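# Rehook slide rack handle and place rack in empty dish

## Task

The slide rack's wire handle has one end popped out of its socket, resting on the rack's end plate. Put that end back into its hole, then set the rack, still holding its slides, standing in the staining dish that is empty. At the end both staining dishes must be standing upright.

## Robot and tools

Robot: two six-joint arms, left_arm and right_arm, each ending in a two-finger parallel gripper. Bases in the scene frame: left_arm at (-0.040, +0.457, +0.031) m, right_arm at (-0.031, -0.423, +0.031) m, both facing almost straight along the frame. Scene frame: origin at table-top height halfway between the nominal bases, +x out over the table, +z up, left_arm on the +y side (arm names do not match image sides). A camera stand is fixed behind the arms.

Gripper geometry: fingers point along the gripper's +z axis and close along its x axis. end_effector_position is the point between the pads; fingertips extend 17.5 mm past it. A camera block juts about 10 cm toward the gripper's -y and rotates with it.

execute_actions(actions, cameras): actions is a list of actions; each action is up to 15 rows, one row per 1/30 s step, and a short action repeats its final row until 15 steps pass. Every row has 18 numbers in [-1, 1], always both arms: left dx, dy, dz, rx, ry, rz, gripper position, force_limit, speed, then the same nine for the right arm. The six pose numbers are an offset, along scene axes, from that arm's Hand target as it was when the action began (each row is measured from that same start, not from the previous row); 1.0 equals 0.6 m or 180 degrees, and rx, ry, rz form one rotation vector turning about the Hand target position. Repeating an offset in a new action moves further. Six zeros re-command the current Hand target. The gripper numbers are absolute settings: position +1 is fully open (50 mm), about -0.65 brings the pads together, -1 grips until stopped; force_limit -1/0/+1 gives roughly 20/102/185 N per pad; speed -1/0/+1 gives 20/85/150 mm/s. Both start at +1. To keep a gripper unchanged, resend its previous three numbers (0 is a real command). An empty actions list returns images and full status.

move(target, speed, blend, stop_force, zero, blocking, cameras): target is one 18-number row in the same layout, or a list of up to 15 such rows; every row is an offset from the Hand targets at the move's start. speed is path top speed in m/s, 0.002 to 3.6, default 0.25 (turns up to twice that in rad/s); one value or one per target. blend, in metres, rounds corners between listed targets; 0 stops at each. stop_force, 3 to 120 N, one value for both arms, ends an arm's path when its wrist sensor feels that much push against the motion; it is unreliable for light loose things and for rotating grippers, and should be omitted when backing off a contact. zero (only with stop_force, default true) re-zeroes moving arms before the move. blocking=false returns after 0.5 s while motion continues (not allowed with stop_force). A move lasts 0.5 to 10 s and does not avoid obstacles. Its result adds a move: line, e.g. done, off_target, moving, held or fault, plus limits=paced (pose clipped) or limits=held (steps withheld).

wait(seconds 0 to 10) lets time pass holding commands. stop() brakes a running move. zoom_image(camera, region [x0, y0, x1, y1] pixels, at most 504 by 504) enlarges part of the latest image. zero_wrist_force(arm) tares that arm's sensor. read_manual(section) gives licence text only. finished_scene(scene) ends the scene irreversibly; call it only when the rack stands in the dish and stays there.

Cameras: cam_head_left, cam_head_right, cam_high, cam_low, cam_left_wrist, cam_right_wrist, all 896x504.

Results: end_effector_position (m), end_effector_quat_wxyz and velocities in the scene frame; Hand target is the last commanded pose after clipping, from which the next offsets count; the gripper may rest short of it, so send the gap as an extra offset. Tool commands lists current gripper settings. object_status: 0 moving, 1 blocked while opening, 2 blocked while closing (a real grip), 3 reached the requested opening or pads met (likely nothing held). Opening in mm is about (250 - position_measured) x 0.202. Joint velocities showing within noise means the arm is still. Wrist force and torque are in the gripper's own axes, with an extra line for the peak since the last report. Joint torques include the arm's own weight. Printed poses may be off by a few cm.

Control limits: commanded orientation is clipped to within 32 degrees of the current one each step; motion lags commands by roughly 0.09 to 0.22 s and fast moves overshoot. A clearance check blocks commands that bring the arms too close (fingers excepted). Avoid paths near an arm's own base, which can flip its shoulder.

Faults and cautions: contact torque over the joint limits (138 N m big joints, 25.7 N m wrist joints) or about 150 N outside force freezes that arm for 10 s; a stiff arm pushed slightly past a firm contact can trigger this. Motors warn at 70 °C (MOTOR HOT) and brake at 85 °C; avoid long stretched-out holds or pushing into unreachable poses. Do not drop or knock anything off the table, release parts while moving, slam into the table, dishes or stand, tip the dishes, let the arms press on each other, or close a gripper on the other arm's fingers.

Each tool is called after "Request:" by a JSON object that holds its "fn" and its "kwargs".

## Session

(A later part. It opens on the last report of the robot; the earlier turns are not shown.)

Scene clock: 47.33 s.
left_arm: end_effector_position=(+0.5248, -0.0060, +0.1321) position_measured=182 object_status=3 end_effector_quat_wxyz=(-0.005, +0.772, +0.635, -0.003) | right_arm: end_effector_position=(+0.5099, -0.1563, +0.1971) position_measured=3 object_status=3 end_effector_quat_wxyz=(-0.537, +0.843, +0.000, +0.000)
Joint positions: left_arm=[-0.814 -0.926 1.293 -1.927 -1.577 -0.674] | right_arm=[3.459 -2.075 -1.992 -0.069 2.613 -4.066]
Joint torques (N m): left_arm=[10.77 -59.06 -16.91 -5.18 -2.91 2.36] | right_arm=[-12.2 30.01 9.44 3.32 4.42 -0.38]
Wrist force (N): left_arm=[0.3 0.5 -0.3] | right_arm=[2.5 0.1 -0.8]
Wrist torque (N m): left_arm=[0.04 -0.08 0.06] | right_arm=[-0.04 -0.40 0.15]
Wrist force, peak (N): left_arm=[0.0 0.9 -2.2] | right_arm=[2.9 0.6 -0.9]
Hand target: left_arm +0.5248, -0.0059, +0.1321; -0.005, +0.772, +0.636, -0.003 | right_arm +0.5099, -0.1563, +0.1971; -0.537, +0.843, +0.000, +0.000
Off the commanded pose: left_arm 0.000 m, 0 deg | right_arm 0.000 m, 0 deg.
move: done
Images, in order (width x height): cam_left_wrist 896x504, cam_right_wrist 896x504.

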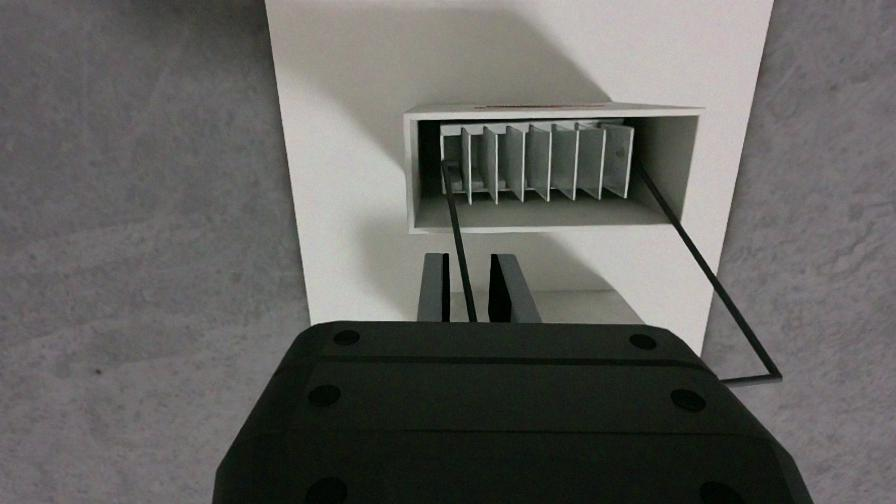

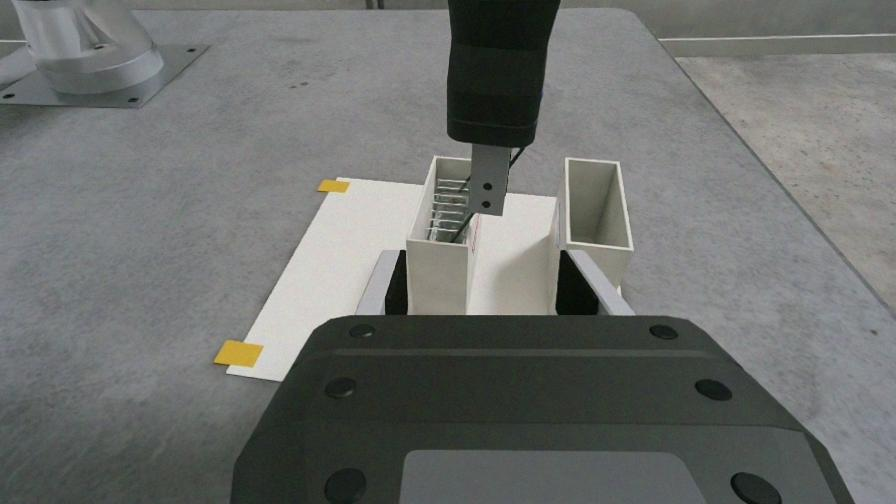

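Request:
{"fn": "move", "kwargs": {"target": [0,0,0,0,0,0,-1,-1,-1,0,0,0,0,0,0,1,1,1], "cameras": ["cam_left_wrist","cam_right_wrist"]}}

Request:
{"fn": "zoom_image", "kwargs": {"camera": "cam_right_wrist", "region": [350, 50, 600, 300]}}

Request:
{"fn": "zoom_image", "kwargs": {"camera": "cam_left_wrist", "region": [380, 50, 700, 330]}}

Scene clock: 49.77 s.
left_arm: end_effector_position=(+0.5248, -0.0059, +0.1321) position_measured=240 object_status=2 end_effector_quat_wxyz=(-0.005, +0.772, +0.636, -0.003) | right_arm: end_effector_position=(+0.5099, -0.1563, +0.1971) position_measured=3 object_status=3 end_effector_quat_wxyz=(-0.537, +0.843, +0.000, +0.000)
Joint positions: left_arm=[-0.814 -0.926 1.293 -1.927 -1.577 -0.674] | right_arm=[3.459 -2.075 -1.992 -0.069 2.613 -4.066]
Joint torques (N m): left_arm=[10.61 -58.72 -16.2 -5.07 -2.94 2.3] | right_arm=[-11.68 29.75 9.03 1.23 4.7 -1.3]
Wrist force (N): left_arm=[0.3 0.3 0.4] | right_arm=[2.3 0.5 -0.5]
Wrist torque (N m): left_arm=[0.03 -0.13 0.04] | right_arm=[0.01 -0.37 0.16]
Wrist force, peak (N): left_arm=[0.3 0.6 0.0] | right_arm=[2.8 0.6 -0.9]
Hand target: left_arm +0.5248, -0.0059, +0.1321; -0.005, +0.772, +0.636, -0.003 | right_arm +0.5099, -0.1563, +0.1971; -0.537, +0.843, +0.000, +0.000
Off the commanded pose: left_arm 0.000 m, 0 deg | right_arm 0.000 m, 0 deg.
move: done
Images, in order (width x height): cam_left_wrist 896x504, cam_right_wrist 896x504.

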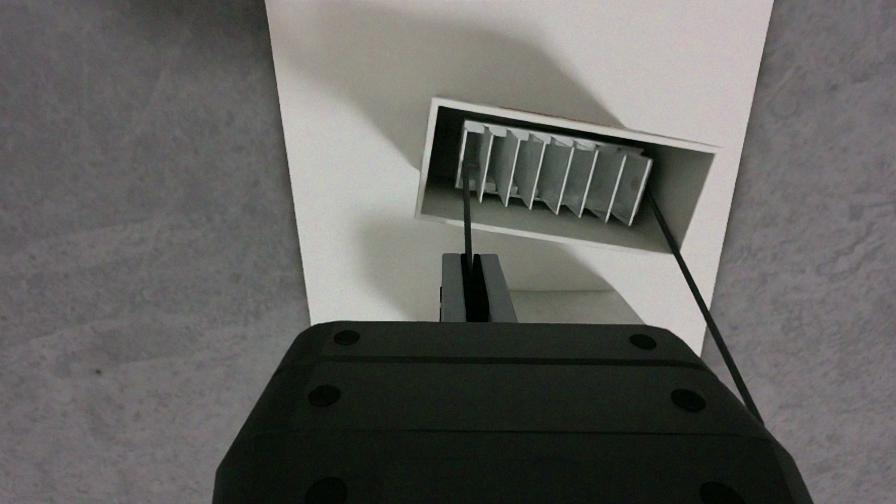

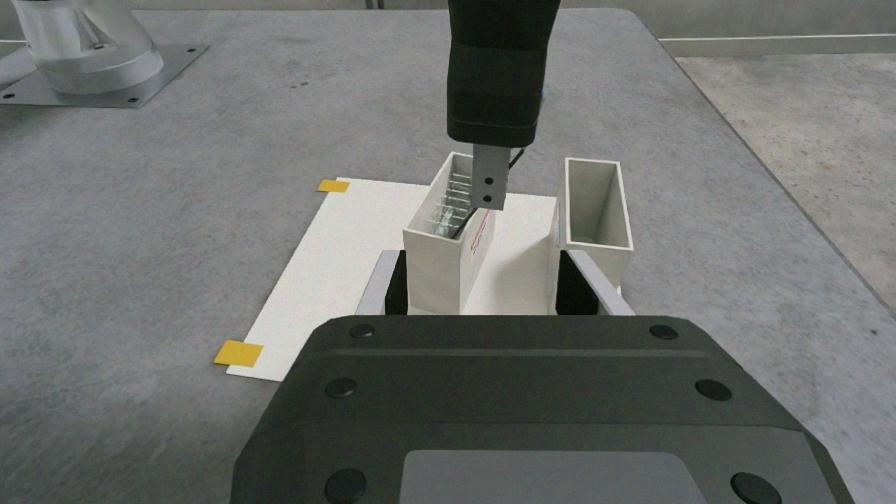

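Scaled by 2.016 from the camera's 896x504 image, which has a finer 1280x720 frame.

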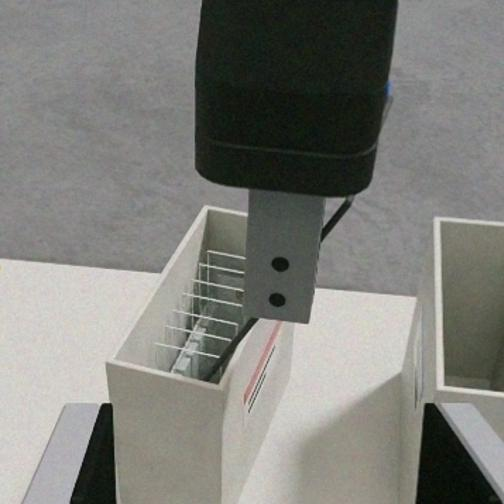

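Scaled by 1.575 from the camera's 896x504 image, which has a finer 1280x720 frame.

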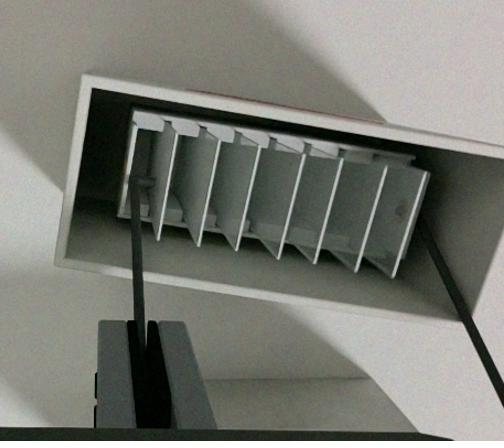

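Request:
{"fn": "move", "kwargs": {"target": [[-0.0247,0.0085,0.0153,-0.0355,-0.0995,0,-1,-1,-1,0,0,0,0,0,0,1,1,1],[-0.0525,0.0185,0.0217,-0.071,-0.199,0,-1,-1,-1,0,0,0,0,0,0,1,1,1]], "blend": 0.003, "speed": 0.1, "cameras": ["cam_left_wrist","cam_right_wrist"]}}

Request:
{"fn": "zoom_image", "kwargs": {"camera": "cam_right_wrist", "region": [350, 50, 600, 300]}}

Request:
{"fn": "zoom_image", "kwargs": {"camera": "cam_left_wrist", "region": [380, 50, 700, 330]}}

Scene clock: 58.13 s.
left_arm: end_effector_position=(+0.4932, +0.0051, +0.1450) position_measured=240 object_status=2 end_effector_quat_wxyz=(+0.274, +0.732, +0.602, +0.164) | right_arm: end_effector_position=(+0.5099, -0.1563, +0.1971) position_measured=3 object_status=3 end_effector_quat_wxyz=(-0.537, +0.843, +0.000, +0.000)
Joint positions: left_arm=[-0.992 -1.142 1.933 -2.889 -1.168 -0.741] | right_arm=[3.459 -2.075 -1.992 -0.069 2.613 -4.066]
Joint torques (N m): left_arm=[11.93 -30.56 -26.26 -4.64 -1.67 0.67] | right_arm=[-13.19 32.63 12.61 1.14 4.45 -0.91]
Wrist force (N): left_arm=[-1.4 1.6 0.9] | right_arm=[2.8 0.5 -0.5]
Wrist torque (N m): left_arm=[0.05 0.10 0.03] | right_arm=[0.01 -0.44 0.15]
Wrist force, peak (N): left_arm=[-1.2 1.9 0.8] | right_arm=[3.1 0.5 -0.5]
Hand target: left_arm +0.4933, +0.0052, +0.1451; +0.275, +0.731, +0.602, +0.164 | right_arm +0.5099, -0.1563, +0.1971; -0.537, +0.843, +0.000, +0.000
Off the commanded pose: left_arm 0.000 m, 0 deg | right_arm 0.000 m, 0 deg.
move: done
Images, in order (width x height): cam_left_wrist 896x504, cam_right_wrist 896x504.

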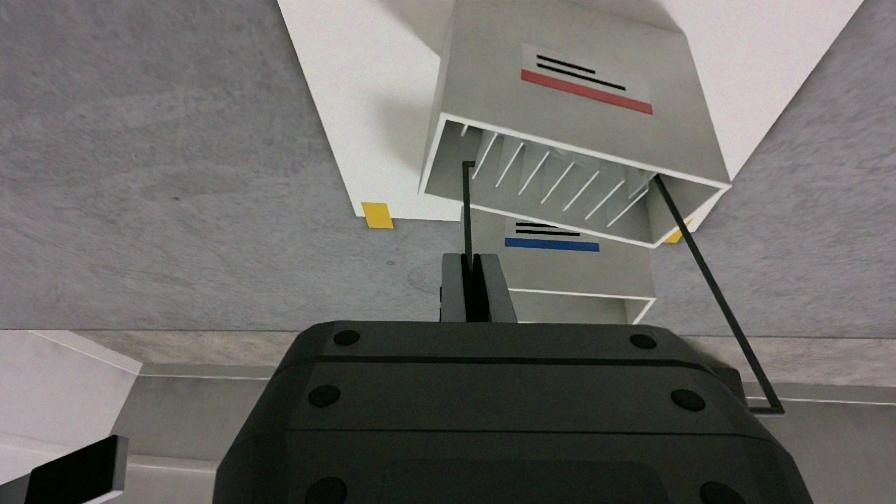

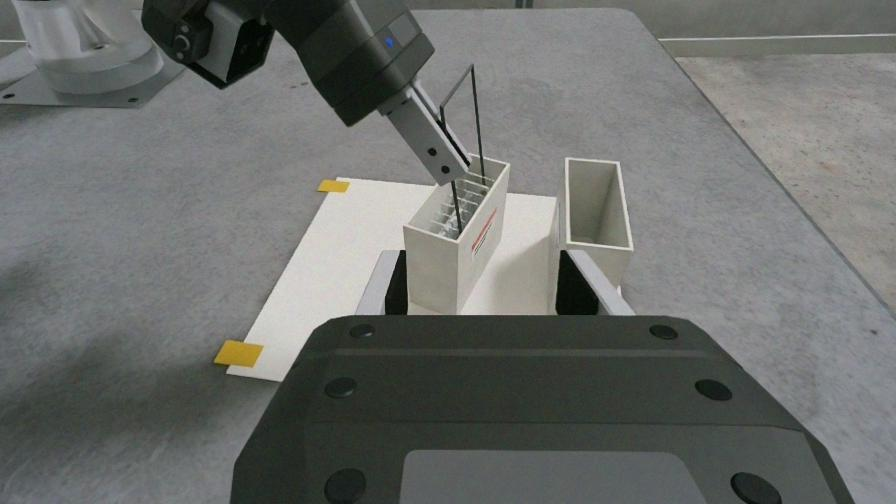

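Scaled by 2.016 from the camera's 896x504 image, which has a finer 1280x720 frame.

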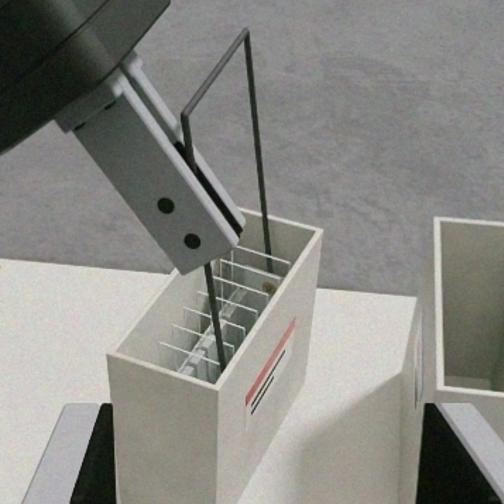

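Scaled by 1.575 from the camera's 896x504 image, which has a finer 1280x720 frame.

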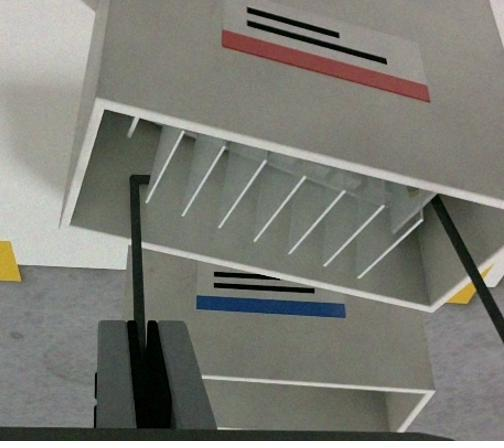

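Request:
{"fn": "zoom_image", "kwargs": {"camera": "cam_right_wrist", "region": [395, 140, 515, 260]}}

Request:
{"fn": "zoom_image", "kwargs": {"camera": "cam_left_wrist", "region": [410, 100, 530, 220]}}

Scaled by 4.200 from the camera's 896x504 image, which has a finer 1280x720 frame.

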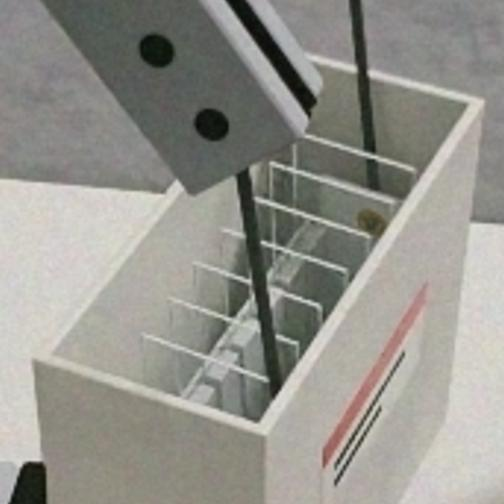

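Scaled by 4.200 from the camera's 896x504 image, which has a finer 1280x720 frame.

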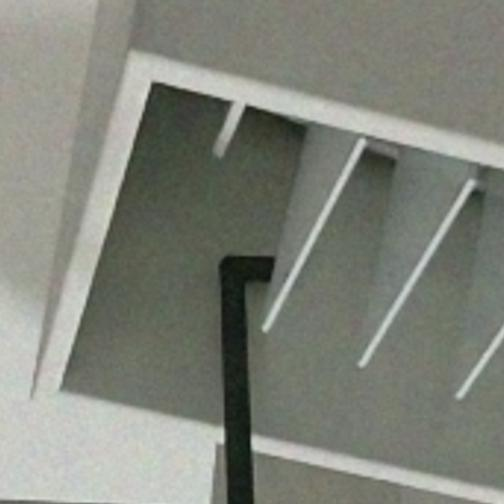

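Request:
{"fn": "move", "kwargs": {"target": [-0.0212,0.0076,0,0,0,0,-1,-1,-1,0,0.08,-0.04,0,0,0,1,1,1], "speed": 0.05, "cameras": ["cam_left_wrist","cam_right_wrist"]}}

Request:
{"fn": "zoom_image", "kwargs": {"camera": "cam_right_wrist", "region": [380, 100, 540, 260]}}

Request:
{"fn": "zoom_image", "kwargs": {"camera": "cam_left_wrist", "region": [410, 100, 530, 220]}}

Scene clock: 72.97 s.
left_arm: end_effector_position=(+0.4805, +0.0097, +0.1451) position_measured=240 object_status=2 end_effector_quat_wxyz=(+0.275, +0.731, +0.602, +0.164) | right_arm: end_effector_position=(+0.5100, -0.1082, +0.1732) position_measured=3 object_status=3 end_effector_quat_wxyz=(-0.537, +0.843, +0.000, +0.000)
Joint positions: left_arm=[-1.009 -1.166 1.97 -2.896 -1.16 -0.757] | right_arm=[3.545 -2.161 -1.966 0.104 2.562 -3.935]
Joint torques (N m): left_arm=[2.26 -29.62 -28.83 -4.99 2.1 0.29] | right_arm=[-12.18 48.44 5.54 0.69 4.41 -1.62]
Wrist force (N): left_arm=[-1.1 2.6 1.1] | right_arm=[3.0 0.0 -0.6]
Wrist torque (N m): left_arm=[0.01 0.04 0.13] | right_arm=[-0.06 -0.46 0.16]
Wrist force, peak (N): left_arm=[-1.5 2.7 1.2] | right_arm=[2.8 0.5 -1.6]
Hand target: left_arm +0.4806, +0.0097, +0.1451; +0.275, +0.731, +0.602, +0.164 | right_arm +0.5099, -0.1083, +0.1731; -0.537, +0.843, +0.000, +0.000
Off the commanded pose: left_arm 0.000 m, 0 deg | right_arm 0.000 m, 0 deg.
move: done
Images, in order (width x height): cam_left_wrist 896x504, cam_right_wrist 896x504.

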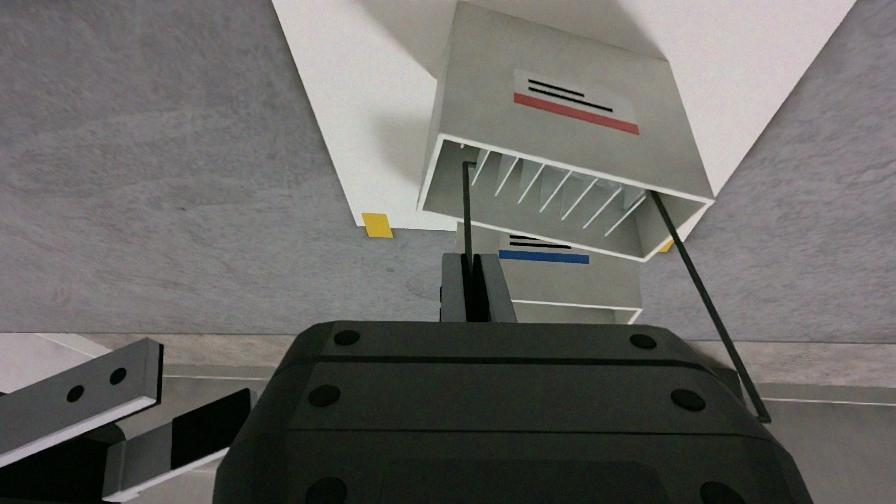

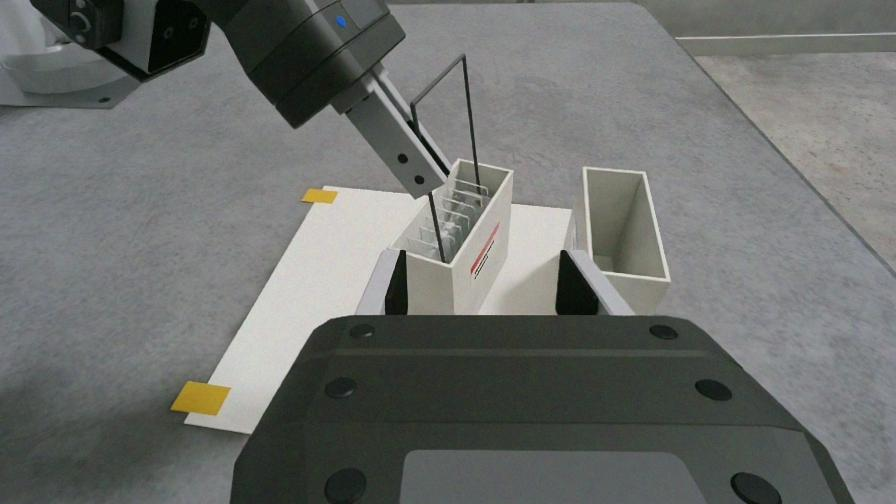

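Scaled by 3.150 from the camera's 896x504 image, which has a finer 1280x720 frame.

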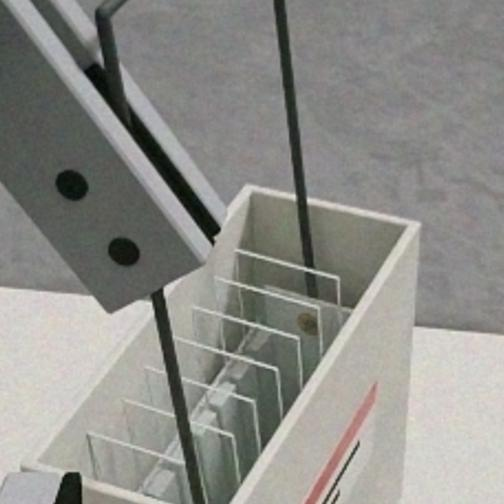

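Scaled by 4.200 from the camera's 896x504 image, which has a finer 1280x720 frame.

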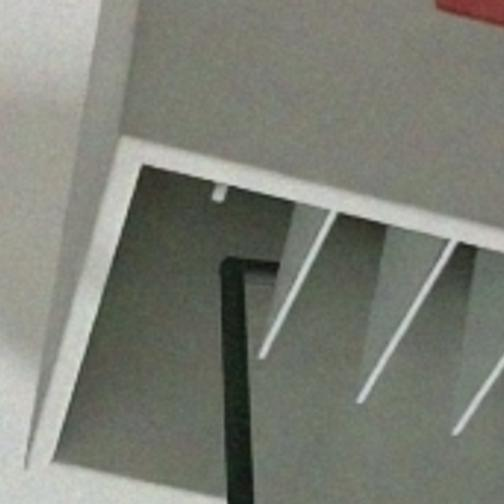

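Request:
{"fn": "move", "kwargs": {"target": [-0.0038,-0.0107,0,0,0,0,-1,-1,-1,0,0,0,0,0,0,1,1,1], "speed": 0.03, "cameras": ["cam_left_wrist","cam_right_wrist"]}}

Request:
{"fn": "zoom_image", "kwargs": {"camera": "cam_right_wrist", "region": [380, 50, 540, 270]}}

Request:
{"fn": "zoom_image", "kwargs": {"camera": "cam_left_wrist", "region": [410, 100, 530, 220]}}

Scene clock: 78.80 s.
left_arm: end_effector_position=(+0.4782, +0.0032, +0.1451) position_measured=240 object_status=2 end_effector_quat_wxyz=(+0.275, +0.731, +0.602, +0.164) | right_arm: end_effector_position=(+0.5099, -0.1083, +0.1732) position_measured=3 object_status=3 end_effector_quat_wxyz=(-0.537, +0.843, +0.000, +0.000)
Joint positions: left_arm=[-1.018 -1.161 1.961 -2.888 -1.155 -0.766] | right_arm=[3.545 -2.161 -1.967 0.104 2.562 -3.935]
Joint torques (N m): left_arm=[1.72 -36.31 -18.53 -3.08 2.66 -0.56] | right_arm=[-11.85 47.38 7.21 3.58 4.6 -0.49]
Wrist force (N): left_arm=[-1.1 2.3 1.1] | right_arm=[2.6 0.5 -0.4]
Wrist torque (N m): left_arm=[0.05 0.07 0.12] | right_arm=[0.02 -0.40 0.15]
Wrist force, peak (N): left_arm=[-1.3 2.7 1.3] | right_arm=[3.1 0.2 -0.5]
Hand target: left_arm +0.4783, +0.0033, +0.1451; +0.275, +0.731, +0.602, +0.164 | right_arm +0.5099, -0.1083, +0.1731; -0.537, +0.843, +0.000, +0.000
Off the commanded pose: left_arm 0.000 m, 0 deg | right_arm 0.000 m, 0 deg.
move: done
Images, in order (width x height): cam_left_wrist 896x504, cam_right_wrist 896x504.

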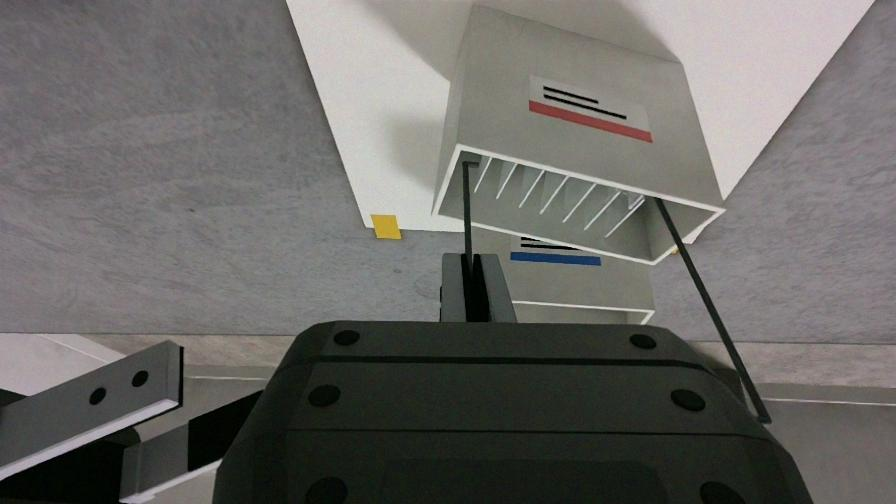

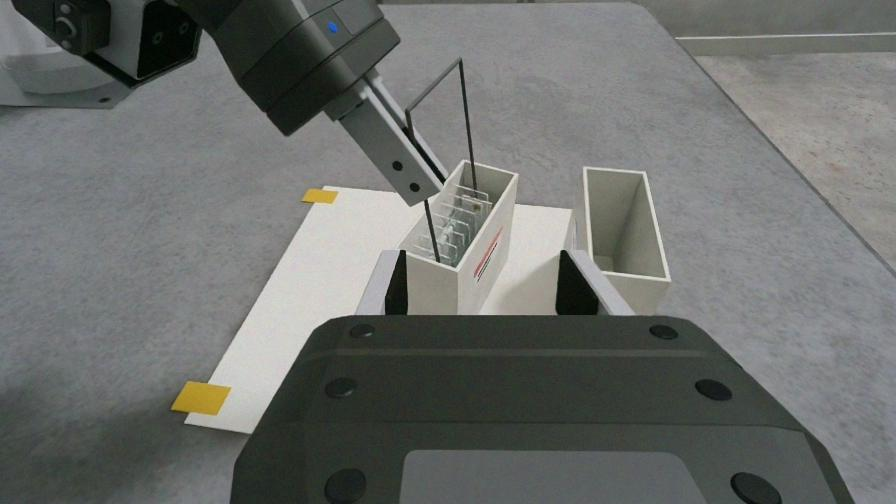

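Scaled by 2.291 from the camera's 896x504 image, which has a finer 1280x720 frame.

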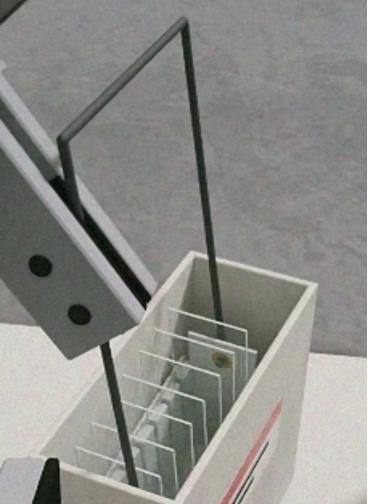

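Scaled by 4.200 from the camera's 896x504 image, which has a finer 1280x720 frame.

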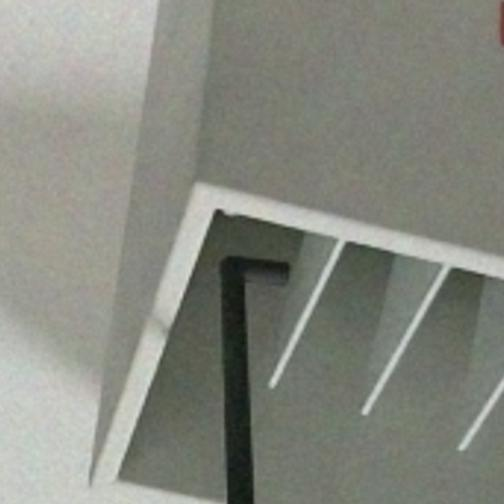

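Request:
{"fn": "move", "kwargs": {"target": [[0,0,0,0,0,0,-1,-1,-1,0,-0.02,0.17,-0.1,0.04,-0.015,0.2,0,0],[0,0,0,0,0,0,-1,-1,-1,0.04,0.272,0.17,-0.342,0.135,-0.0496,0.2,0,0]], "speed": 0.3, "blend": 0.02, "cameras": ["cam_left_wrist","cam_right_wrist","cam_low","cam_high"]}}

Scene clock: 87.97 s.
left_arm: end_effector_position=(+0.4783, +0.0033, +0.1451) position_measured=240 object_status=2 end_effector_quat_wxyz=(+0.275, +0.731, +0.602, +0.164) | right_arm: end_effector_position=(+0.5339, +0.0549, +0.2752) position_measured=123 object_status=3 end_effector_quat_wxyz=(-0.021, +0.977, -0.170, -0.129)
Joint positions: left_arm=[-1.018 -1.161 1.961 -2.888 -1.155 -0.766] | right_arm=[3.952 -2.272 -0.822 -1.732 1.808 -3.581]
Joint torques (N m): left_arm=[11.63 -46.02 -9.33 -6.12 -2.17 2.39] | right_arm=[-9.08 42.89 39.4 0.41 2.24 0.99]
Wrist force (N): left_arm=[-1.1 2.1 1.1] | right_arm=[-0.7 -0.6 -0.6]
Wrist torque (N m): left_arm=[0.02 0.05 0.13] | right_arm=[-0.09 0.09 -0.01]
Wrist force, peak (N): left_arm=[-1.1 2.3 1.4] | right_arm=[3.1 3.1 0.9]
Hand target: left_arm +0.4783, +0.0033, +0.1451; +0.275, +0.731, +0.602, +0.164 | right_arm +0.5339, +0.0549, +0.2751; -0.021, +0.977, -0.170, -0.129
Off the commanded pose: left_arm 0.000 m, 0 deg | right_arm 0.000 m, 0 deg.
move: done
Images, in order (width x height): cam_high 896x504, cam_low 896x504, cam_left_wrist 896x504, cam_right_wrist 896x504.

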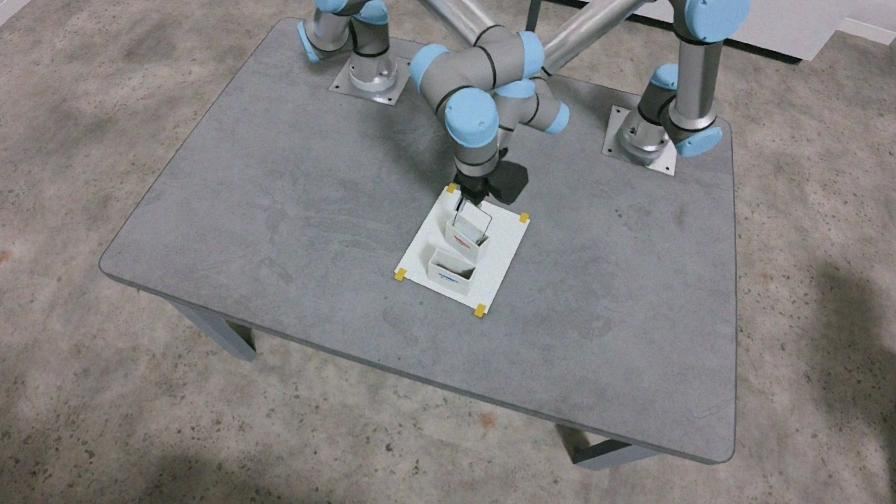

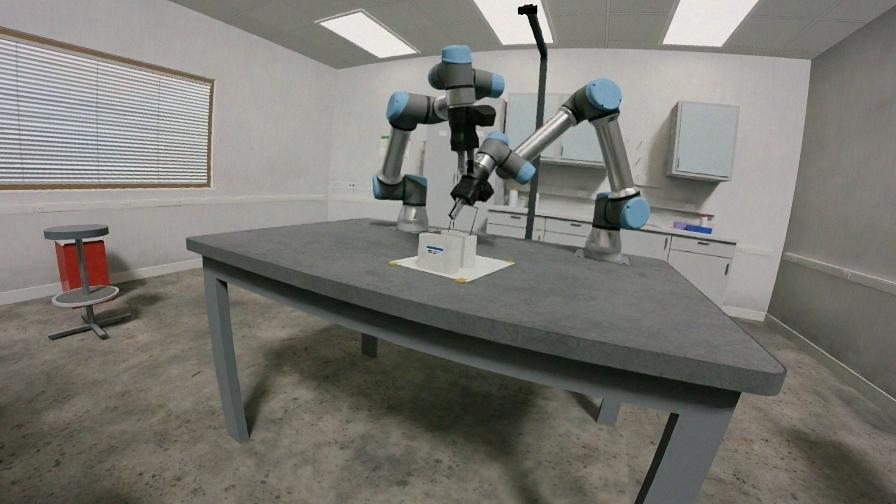

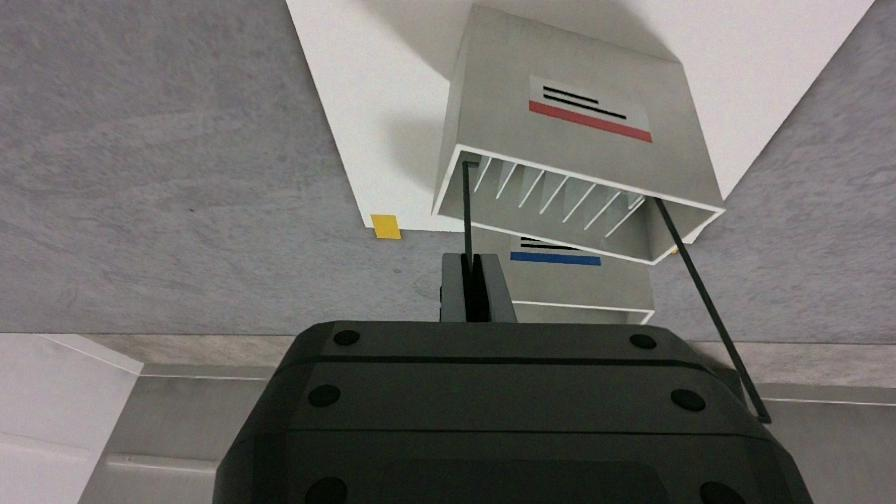

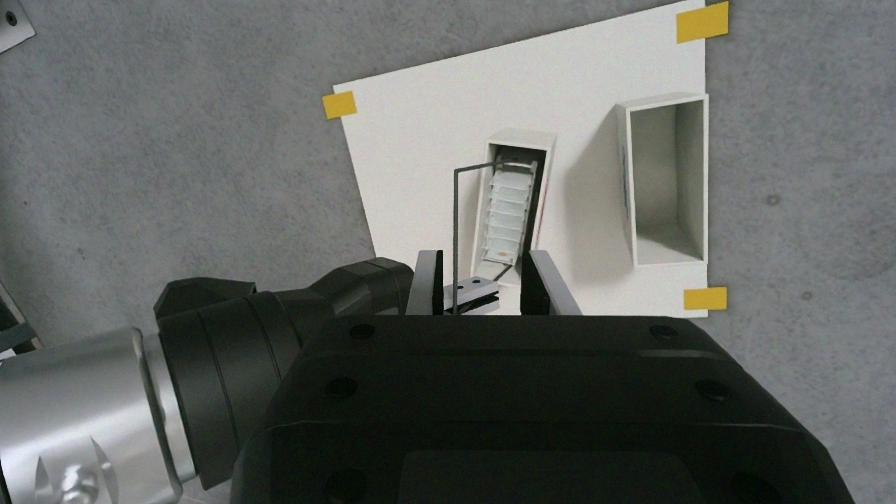

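Request:
{"fn": "move", "kwargs": {"target": [0,0,0,0,0,0,-1,-1,-1,-0.0315,0.0377,-0.1235,0,0,0,0.2,0,0], "speed": 0.15, "cameras": ["cam_right_wrist"]}}

Scene clock: 91.63 s.
left_arm: end_effector_position=(+0.4783, +0.0033, +0.1451) position_measured=240 object_status=2 end_effector_quat_wxyz=(+0.275, +0.731, +0.602, +0.164) | right_arm: end_effector_position=(+0.5149, +0.0776, +0.2010) position_measured=123 object_status=3 end_effector_quat_wxyz=(-0.021, +0.977, -0.170, -0.129)
Joint positions: left_arm=[-1.018 -1.161 1.961 -2.888 -1.155 -0.766] | right_arm=[3.99 -2.278 -1.004 -1.536 1.812 -3.542]
Joint torques (N m): left_arm=[11.64 -45.39 -9.65 -6.05 -2.05 2.35] | right_arm=[-11.55 60.72 26.83 4.3 0.92 -1.56]
Wrist force (N): left_arm=[-1.1 2.1 1.2] | right_arm=[-0.6 -0.6 -0.3]
Wrist torque (N m): left_arm=[0.03 0.06 0.13] | right_arm=[-0.10 0.07 -0.08]
Wrist force, peak (N): left_arm=[-1.1 2.3 1.2] | right_arm=[0.3 0.2 -3.1]
Hand target: left_arm +0.4783, +0.0033, +0.1451; +0.275, +0.731, +0.602, +0.164 | right_arm +0.5150, +0.0775, +0.2010; -0.021, +0.977, -0.170, -0.129
Off the commanded pose: left_arm 0.000 m, 0 deg | right_arm 0.000 m, 0 deg.
move: done
Images, in order (width x height): cam_right_wrist 896x504.

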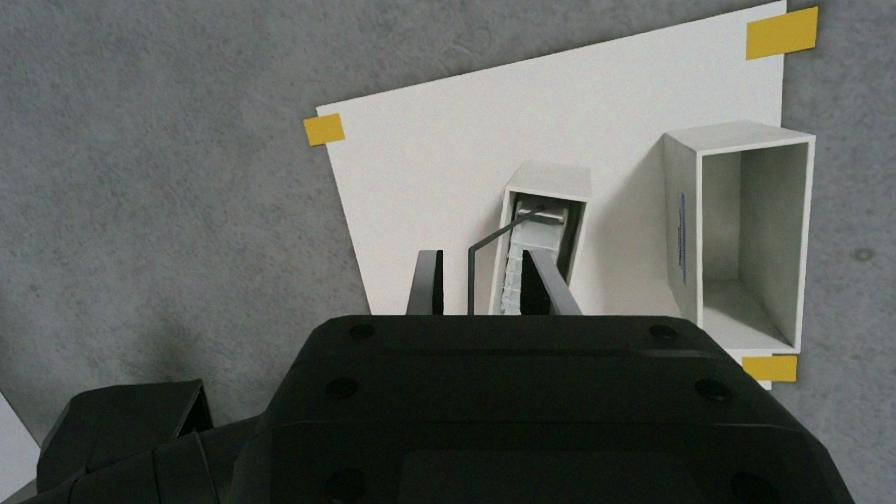

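Request:
{"fn": "move", "kwargs": {"target": [0,0,0,0,0,0,-1,-1,-1,-0.0167,0.0058,-0.0717,0,0,0,0.2,0,0], "speed": 0.08, "stop_force": 6, "cameras": ["cam_right_wrist","cam_left_wrist"]}}

Scene clock: 94.97 s.
left_arm: end_effector_position=(+0.4783, +0.0033, +0.1451) position_measured=240 object_status=2 end_effector_quat_wxyz=(+0.275, +0.731, +0.602, +0.164) | right_arm: end_effector_position=(+0.5050, +0.0810, +0.1580) position_measured=123 object_status=3 end_effector_quat_wxyz=(-0.021, +0.977, -0.170, -0.129)
Joint positions: left_arm=[-1.018 -1.161 1.961 -2.888 -1.155 -0.766] | right_arm=[4.003 -2.285 -1.104 -1.425 1.814 -3.529]
Joint torques (N m): left_arm=[11.55 -44.75 -9.59 -6.08 -2.16 2.38] | right_arm=[-12.07 60.48 38.56 4.72 1.12 -1.66]
Wrist force (N): left_arm=[-1.2 2.1 1.3] | right_arm=[-0.8 -0.5 -0.5]
Wrist torque (N m): left_arm=[0.02 0.07 0.13] | right_arm=[-0.08 0.10 -0.22]
Wrist force, peak (N): left_arm=[-1.2 2.3 1.2] | right_arm=[-0.5 -0.2 -1.8]
Hand target: left_arm +0.4783, +0.0033, +0.1451; +0.275, +0.731, +0.602, +0.164 | right_arm +0.5050, +0.0810, +0.1580; -0.021, +0.977, -0.170, -0.129
Off the commanded pose: left_arm 0.000 m, 0 deg | right_arm 0.000 m, 0 deg.
move: done
Images, in order (width x height): cam_left_wrist 896x504, cam_right_wrist 896x504.

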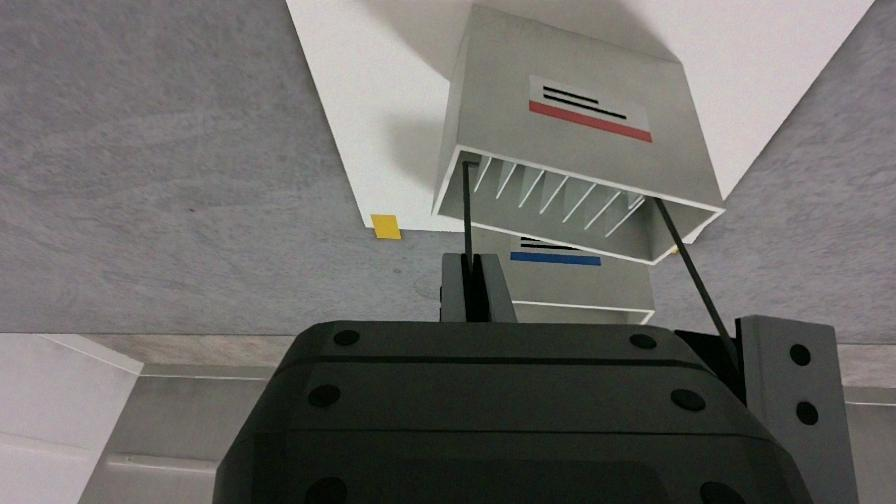

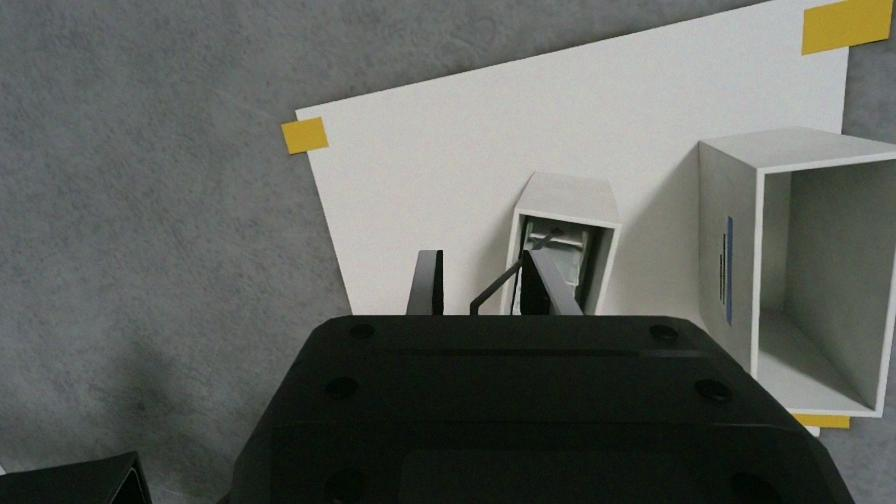

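Request:
{"fn": "move", "kwargs": {"target": [[0,0,0,0,0,0,-1,-1,-1,-0.0031,0.0011,0,0,0,0,0.2,0,0],[0,0,0,0,0,0,-1,-1,-1,-0.0031,0.0011,0,0,0,0,-1,-1,-1]], "speed": 0.05, "cameras": ["cam_right_wrist","cam_left_wrist"]}}

Request:
{"fn": "zoom_image", "kwargs": {"camera": "cam_left_wrist", "region": [410, 100, 530, 220]}}

Scene clock: 98.43 s.
left_arm: end_effector_position=(+0.4783, +0.0033, +0.1451) position_measured=240 object_status=2 end_effector_quat_wxyz=(+0.275, +0.731, +0.602, +0.164) | right_arm: end_effector_position=(+0.5031, +0.0817, +0.1580) position_measured=234 object_status=0 end_effector_quat_wxyz=(-0.021, +0.977, -0.170, -0.129)
Joint positions: left_arm=[-1.018 -1.161 1.961 -2.888 -1.155 -0.766] | right_arm=[4.005 -2.282 -1.109 -1.422 1.814 -3.526]
Joint torques (N m): left_arm=[11.45 -45.63 -9.6 -5.81 0.74 2.37] | right_arm=[4.66 41.94 38.18 -0.13 2.45 -1.11]
Wrist force (N): left_arm=[-3.6 0.6 1.3] | right_arm=[0.5 -3.5 -1.5]
Wrist torque (N m): left_arm=[0.19 0.07 0.16] | right_arm=[-0.16 0.27 -0.33]
Wrist force, peak (N): left_arm=[-4.9 1.0 2.3] | right_arm=[-1.0 -4.6 -1.7]
Hand target: left_arm +0.4783, +0.0033, +0.1451; +0.275, +0.731, +0.602, +0.164 | right_arm +0.5031, +0.0817, +0.1580; -0.021, +0.977, -0.170, -0.129
Off the commanded pose: left_arm 0.000 m, 0 deg | right_arm 0.000 m, 0 deg.
move: done
Images, in order (width x height): cam_left_wrist 896x504, cam_right_wrist 896x504.

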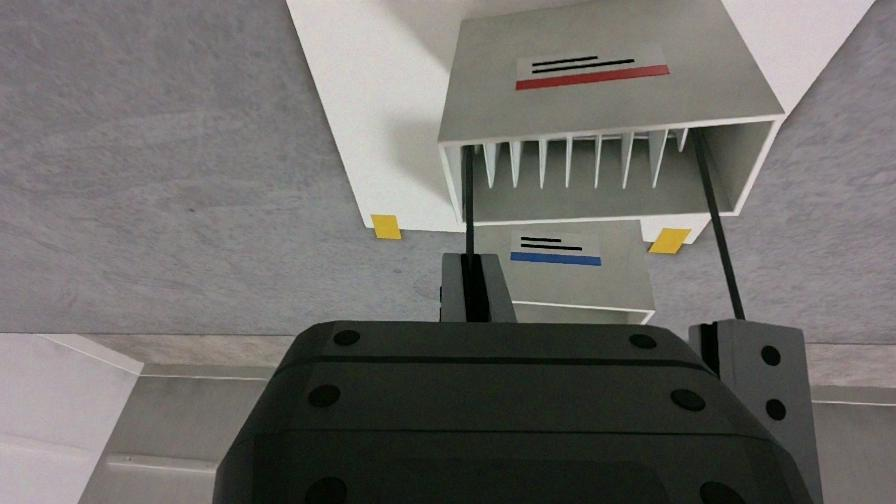

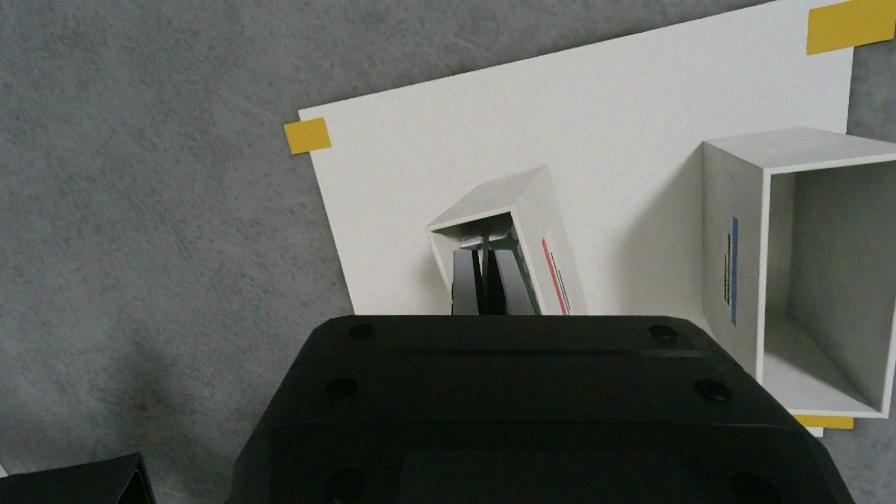

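Scaled by 4.200 from the camera's 896x504 image, which has a finer 1280x720 frame.

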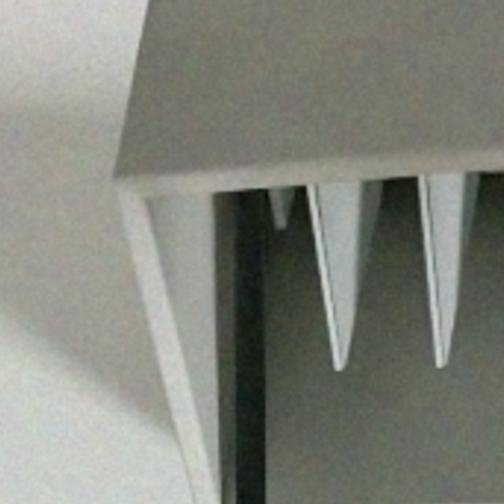

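Request:
{"fn": "move", "kwargs": {"target": [0,0,0,0,0,0,-1,-1,-1,0,0,0,-0.028,-0.0785,0,-1,-1,-1], "speed": 0.08, "cameras": ["cam_right_wrist","cam_left_wrist","cam_low"]}}

Request:
{"fn": "zoom_image", "kwargs": {"camera": "cam_left_wrist", "region": [410, 100, 530, 220]}}

Request:
{"fn": "zoom_image", "kwargs": {"camera": "cam_low", "region": [400, 160, 520, 290]}}

Scene clock: 101.80 s.
left_arm: end_effector_position=(+0.4783, +0.0033, +0.1451) position_measured=240 object_status=2 end_effector_quat_wxyz=(+0.275, +0.731, +0.602, +0.164) | right_arm: end_effector_position=(+0.5033, +0.0816, +0.1580) position_measured=234 object_status=2 end_effector_quat_wxyz=(-0.020, +0.977, -0.170, -0.127)
Joint positions: left_arm=[-1.018 -1.161 1.961 -2.888 -1.155 -0.766] | right_arm=[4.006 -2.281 -1.111 -1.42 1.81 -3.525]
Joint torques (N m): left_arm=[11.02 -45.2 -10.35 -4.67 3.34 2.35] | right_arm=[0.36 50.31 30.53 0.63 2.06 -0.85]
Wrist force (N): left_arm=[-4.5 0.4 1.5] | right_arm=[0.1 -4.7 -1.0]
Wrist torque (N m): left_arm=[0.14 0.07 0.17] | right_arm=[-0.19 0.27 -0.34]
Wrist force, peak (N): left_arm=[-5.3 0.3 1.3] | right_arm=[0.7 -4.8 -1.5]
Hand target: left_arm +0.4783, +0.0033, +0.1451; +0.275, +0.731, +0.602, +0.164 | right_arm +0.5033, +0.0816, +0.1580; -0.020, +0.977, -0.170, -0.127 (not the last commanded pose)
Off the commanded pose: left_arm 0.000 m, 0 deg | right_arm 0.000 m, 15 deg.
move: held (right_arm; a check stopped the path); limits=held
pose unreachable (right arm): on one or more control steps of this call, first in action 0 (counted from 0), this arm could not follow its commanded pose, so it was not sent that pose on those steps. It may still have moved: this result reports where it is.
cause: moving toward the commanded pose would bring a part of the arm too close to another arm (a part of this arm just beyond joint 3 (elbow) and a part of the left arm just beyond its joint 5 (wrist 2), 6 mm apart when this arm was first held).
Images, in order (width x height): cam_low 896x504, cam_left_wrist 896x504, cam_right_wrist 896x504.

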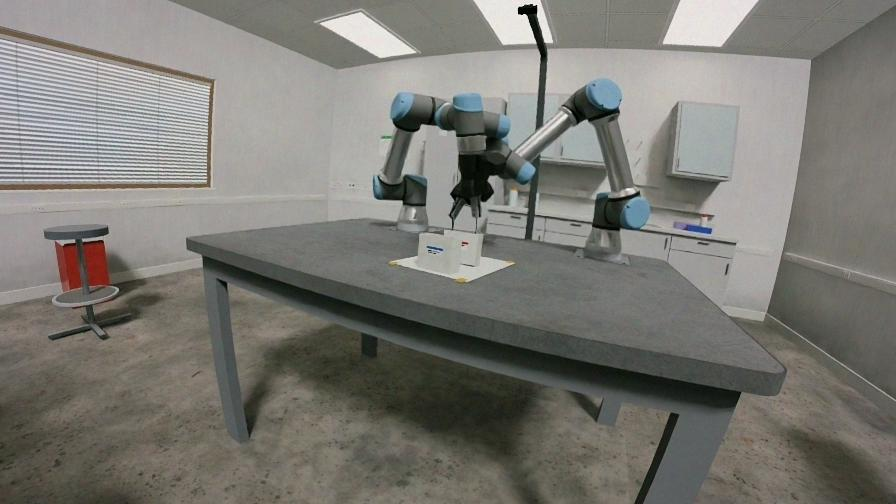

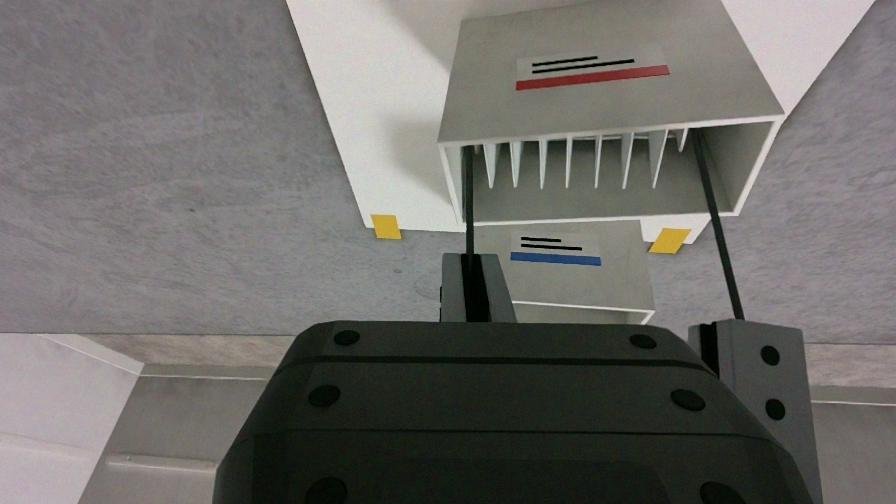

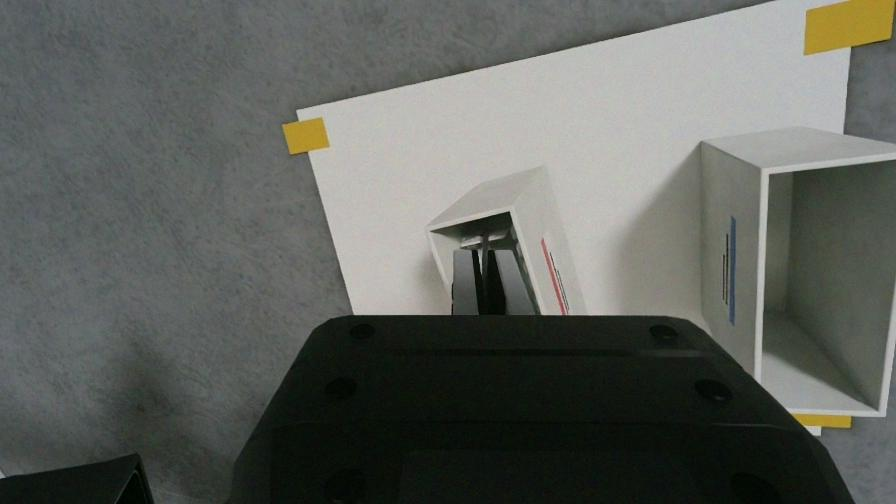

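Scaled by 4.200 from the camera's 896x504 image, which has a finer 1280x720 frame.

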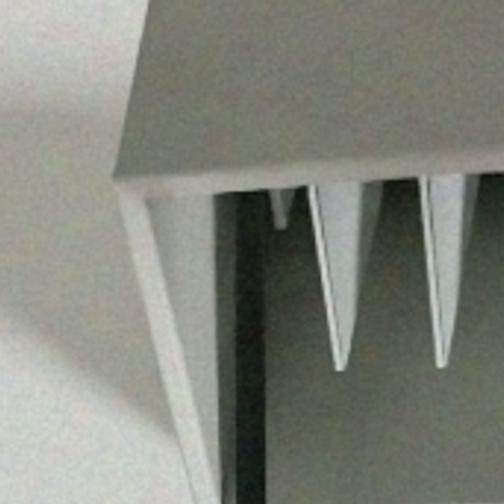

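Scaled by 3.877 from the camera's 896x504 image, which has a finer 1280x720 frame.

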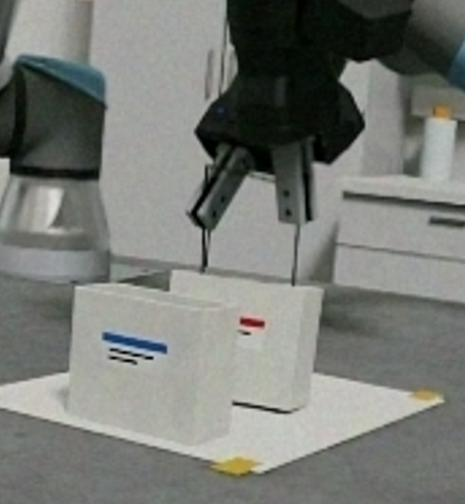

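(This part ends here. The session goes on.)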